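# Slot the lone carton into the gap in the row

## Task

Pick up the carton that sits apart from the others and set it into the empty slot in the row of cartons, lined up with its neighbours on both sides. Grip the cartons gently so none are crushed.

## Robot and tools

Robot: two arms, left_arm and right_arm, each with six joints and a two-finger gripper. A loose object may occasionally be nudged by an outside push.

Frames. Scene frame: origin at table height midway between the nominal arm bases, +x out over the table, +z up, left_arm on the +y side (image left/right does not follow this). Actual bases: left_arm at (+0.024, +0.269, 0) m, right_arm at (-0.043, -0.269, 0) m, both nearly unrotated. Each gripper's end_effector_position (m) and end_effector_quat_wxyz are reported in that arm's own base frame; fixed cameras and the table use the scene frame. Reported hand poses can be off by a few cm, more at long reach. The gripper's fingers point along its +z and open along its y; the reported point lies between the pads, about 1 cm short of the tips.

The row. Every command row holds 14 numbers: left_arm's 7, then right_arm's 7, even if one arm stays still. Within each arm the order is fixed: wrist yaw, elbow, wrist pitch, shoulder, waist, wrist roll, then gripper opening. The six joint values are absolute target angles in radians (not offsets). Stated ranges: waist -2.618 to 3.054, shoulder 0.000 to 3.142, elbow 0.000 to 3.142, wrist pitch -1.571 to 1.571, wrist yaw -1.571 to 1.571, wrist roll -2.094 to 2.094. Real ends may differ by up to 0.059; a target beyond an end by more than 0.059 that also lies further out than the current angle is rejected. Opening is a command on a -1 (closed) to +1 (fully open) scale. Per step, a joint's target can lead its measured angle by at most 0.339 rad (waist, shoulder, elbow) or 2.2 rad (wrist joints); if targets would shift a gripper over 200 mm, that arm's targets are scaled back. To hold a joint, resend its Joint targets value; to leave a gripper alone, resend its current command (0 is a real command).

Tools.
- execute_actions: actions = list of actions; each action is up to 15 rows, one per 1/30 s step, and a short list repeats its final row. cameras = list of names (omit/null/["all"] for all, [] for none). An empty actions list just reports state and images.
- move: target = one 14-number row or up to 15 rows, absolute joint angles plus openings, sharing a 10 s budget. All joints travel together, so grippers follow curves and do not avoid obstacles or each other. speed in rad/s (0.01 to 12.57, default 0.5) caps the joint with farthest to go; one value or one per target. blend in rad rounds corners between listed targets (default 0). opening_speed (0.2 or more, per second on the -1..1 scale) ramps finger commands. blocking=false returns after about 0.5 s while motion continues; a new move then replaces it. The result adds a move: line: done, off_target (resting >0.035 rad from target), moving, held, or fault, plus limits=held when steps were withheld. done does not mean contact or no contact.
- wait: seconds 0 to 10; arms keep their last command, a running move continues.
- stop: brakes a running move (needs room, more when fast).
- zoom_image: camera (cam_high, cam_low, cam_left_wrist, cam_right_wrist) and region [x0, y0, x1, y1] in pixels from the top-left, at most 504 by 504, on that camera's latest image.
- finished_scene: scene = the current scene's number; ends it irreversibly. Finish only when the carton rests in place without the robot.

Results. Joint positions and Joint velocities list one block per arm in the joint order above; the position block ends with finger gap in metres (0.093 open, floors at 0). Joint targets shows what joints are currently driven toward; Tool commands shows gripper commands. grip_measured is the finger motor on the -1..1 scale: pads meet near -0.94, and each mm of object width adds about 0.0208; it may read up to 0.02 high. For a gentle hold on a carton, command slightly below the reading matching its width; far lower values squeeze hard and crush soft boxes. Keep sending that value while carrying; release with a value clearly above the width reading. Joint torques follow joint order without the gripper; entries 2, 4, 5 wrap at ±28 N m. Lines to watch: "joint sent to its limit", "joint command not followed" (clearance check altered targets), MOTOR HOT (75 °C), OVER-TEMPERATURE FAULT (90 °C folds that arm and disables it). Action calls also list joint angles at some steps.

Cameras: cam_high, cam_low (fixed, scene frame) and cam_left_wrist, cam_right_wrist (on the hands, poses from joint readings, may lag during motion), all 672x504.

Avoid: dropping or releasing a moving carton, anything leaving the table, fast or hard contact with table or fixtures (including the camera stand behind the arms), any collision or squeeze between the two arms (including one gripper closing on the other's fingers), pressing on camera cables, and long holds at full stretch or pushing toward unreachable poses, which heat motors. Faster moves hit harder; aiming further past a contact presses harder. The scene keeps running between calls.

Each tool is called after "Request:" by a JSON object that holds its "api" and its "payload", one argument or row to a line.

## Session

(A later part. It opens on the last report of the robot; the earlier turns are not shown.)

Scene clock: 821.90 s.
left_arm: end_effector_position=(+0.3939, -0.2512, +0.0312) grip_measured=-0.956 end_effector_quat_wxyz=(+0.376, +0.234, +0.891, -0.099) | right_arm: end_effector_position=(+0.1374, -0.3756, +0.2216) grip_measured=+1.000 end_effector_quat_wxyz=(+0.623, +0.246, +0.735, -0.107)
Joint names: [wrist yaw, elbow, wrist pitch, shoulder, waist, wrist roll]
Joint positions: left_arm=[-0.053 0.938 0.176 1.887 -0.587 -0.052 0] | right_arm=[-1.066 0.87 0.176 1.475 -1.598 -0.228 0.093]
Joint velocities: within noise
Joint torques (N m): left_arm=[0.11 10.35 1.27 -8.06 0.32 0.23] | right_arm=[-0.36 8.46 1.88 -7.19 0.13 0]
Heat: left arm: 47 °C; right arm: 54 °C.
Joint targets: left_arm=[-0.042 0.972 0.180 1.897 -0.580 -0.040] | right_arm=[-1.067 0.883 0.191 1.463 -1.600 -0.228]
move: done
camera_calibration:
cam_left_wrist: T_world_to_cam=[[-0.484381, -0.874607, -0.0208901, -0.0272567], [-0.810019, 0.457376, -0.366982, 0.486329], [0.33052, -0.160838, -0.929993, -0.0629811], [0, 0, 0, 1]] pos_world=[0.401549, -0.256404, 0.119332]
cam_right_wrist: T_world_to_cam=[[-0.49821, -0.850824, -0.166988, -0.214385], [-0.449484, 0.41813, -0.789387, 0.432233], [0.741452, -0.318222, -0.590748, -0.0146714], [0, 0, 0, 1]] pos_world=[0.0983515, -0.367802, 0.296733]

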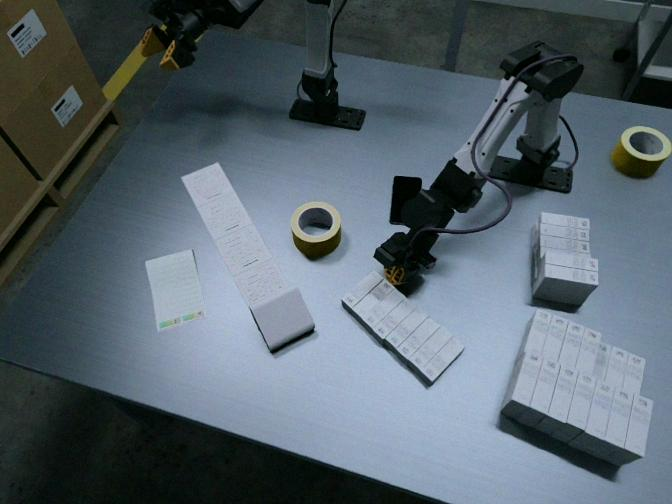

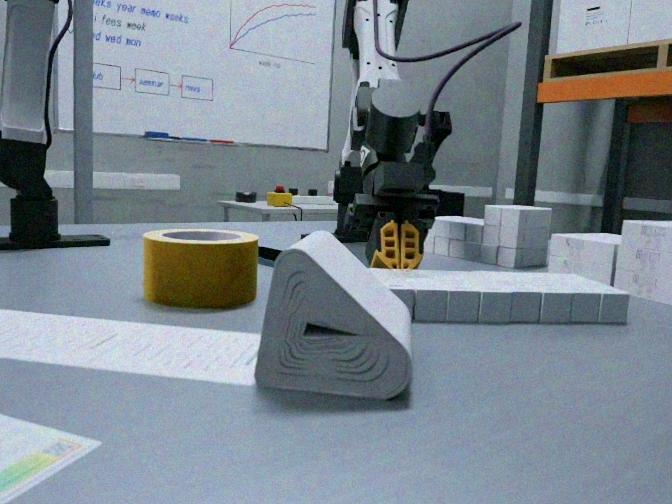

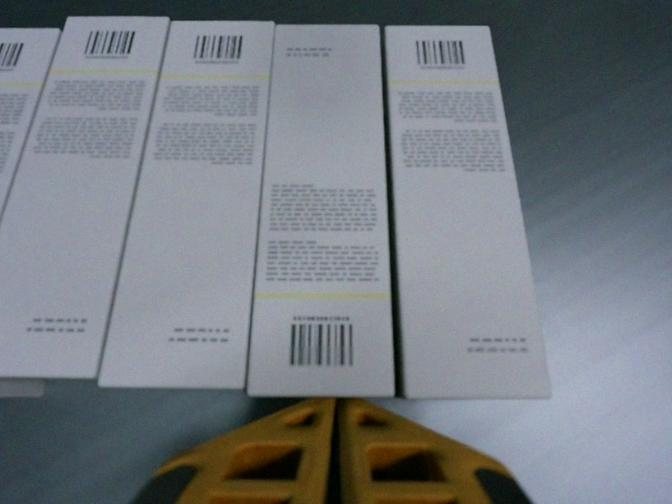

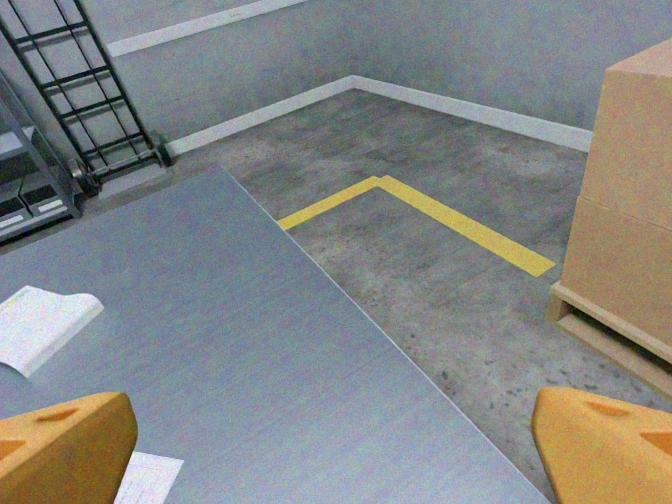

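Request:
{"api": "move", "payload": {
  "target": [-0.055, 0.66, 0.20, 1.53, -0.590, -0.054, -0.96, -1.067, 0.883, 0.191, 1.463, -1.6, -0.228, 1.0],
  "speed": 0.3
}}

Request:
{"api": "zoom_image", "payload": {
  "camera": "cam_high",
  "region": [330, 250, 470, 390]
}}

Request:
{"api": "zoom_image", "payload": {
  "camera": "cam_low",
  "region": [380, 220, 640, 340]
}}

Scene clock: 833.40 s.
left_arm: end_effector_position=(+0.3376, -0.2138, +0.0632) grip_measured=-0.956 end_effector_quat_wxyz=(+0.398, +0.230, +0.882, -0.106) | right_arm: end_effector_position=(+0.1374, -0.3756, +0.2216) grip_measured=+1.000 end_effector_quat_wxyz=(+0.623, +0.246, +0.735, -0.107)
Joint names: [wrist yaw, elbow, wrist pitch, shoulder, waist, wrist roll]
Joint positions: left_arm=[-0.053 0.666 0.175 1.564 -0.587 -0.052 0] | right_arm=[-1.066 0.87 0.176 1.475 -1.598 -0.228 0.093]
Joint velocities: within noise
Joint torques (N m): left_arm=[-0.04 6.53 1.52 -9.25 -0.46 0.05] | right_arm=[-0.36 8.44 1.88 -7.19 0.14 0]
Heat: left arm: 47 °C; right arm: 54 °C.
Joint targets: left_arm=[-0.055 0.660 0.200 1.530 -0.590 -0.054] | right_arm=[-1.067 0.883 0.191 1.463 -1.600 -0.228]
move: done
camera_calibration:
cam_left_wrist: T_world_to_cam=[[-0.483605, -0.875125, -0.0168037, -0.0217534], [-0.793814, 0.446599, -0.412806, 0.430539], [0.368761, -0.186296, -0.910664, -0.0281983], [0, 0, 0, 1]] pos_world=[0.341647, -0.216569, 0.151685]
cam_right_wrist: T_world_to_cam=[[-0.49821, -0.850824, -0.166988, -0.214385], [-0.449484, 0.41813, -0.789387, 0.432233], [0.741452, -0.318222, -0.590748, -0.0146714], [0, 0, 0, 1]] pos_world=[0.0983515, -0.367802, 0.296733]

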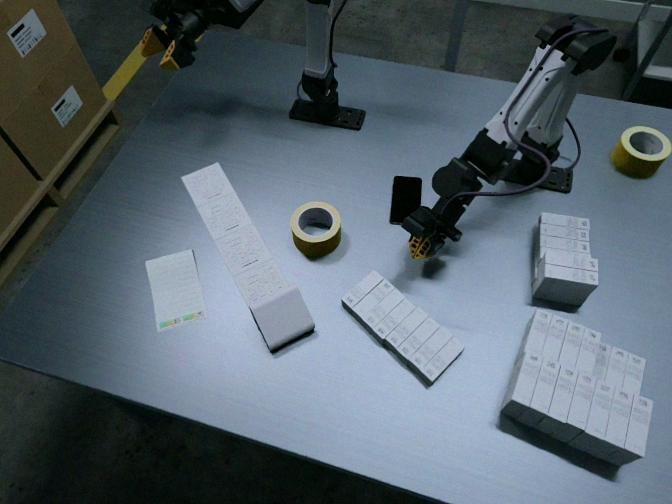

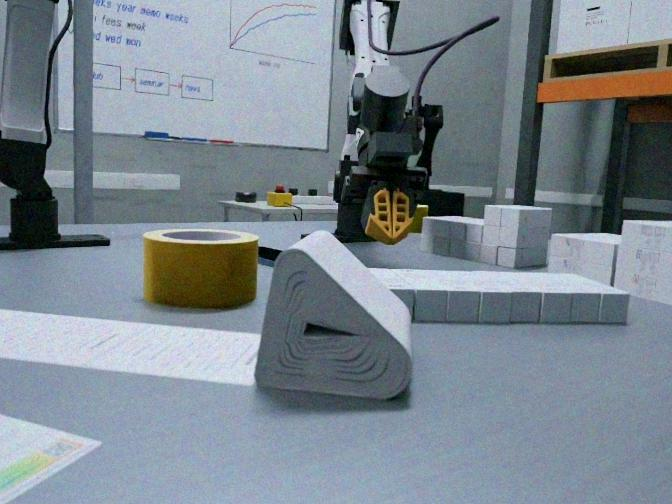

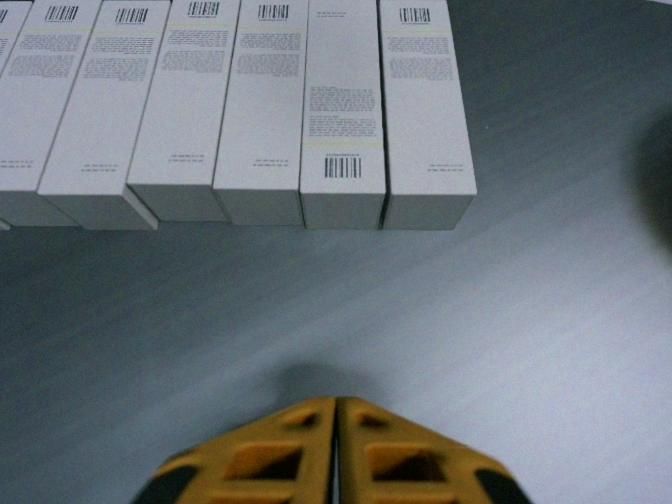

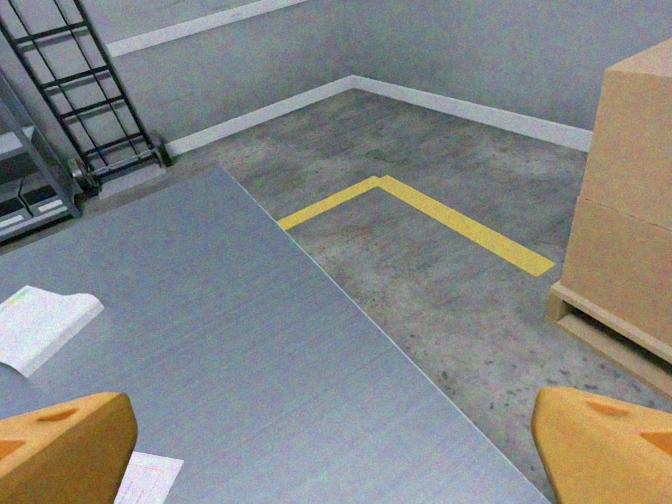

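Scaled by 3.600.

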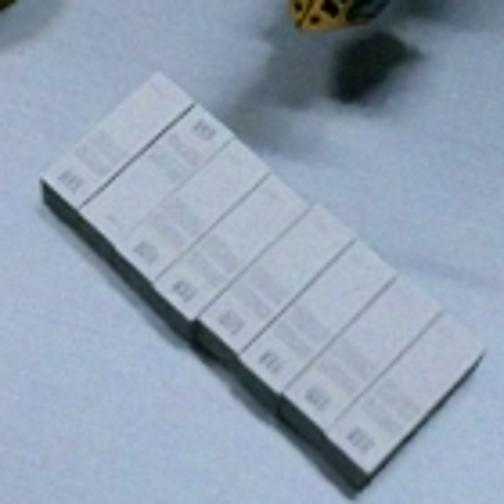

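Scaled by 1.938.

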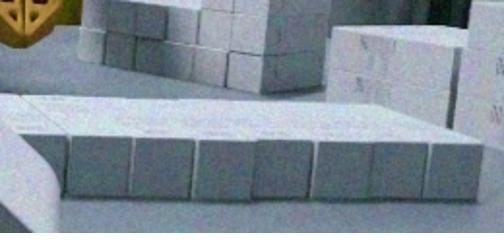

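Request:
{"api": "finished_scene", "payload": {
  "scene": 1
}}

The scene is finished: the task was done.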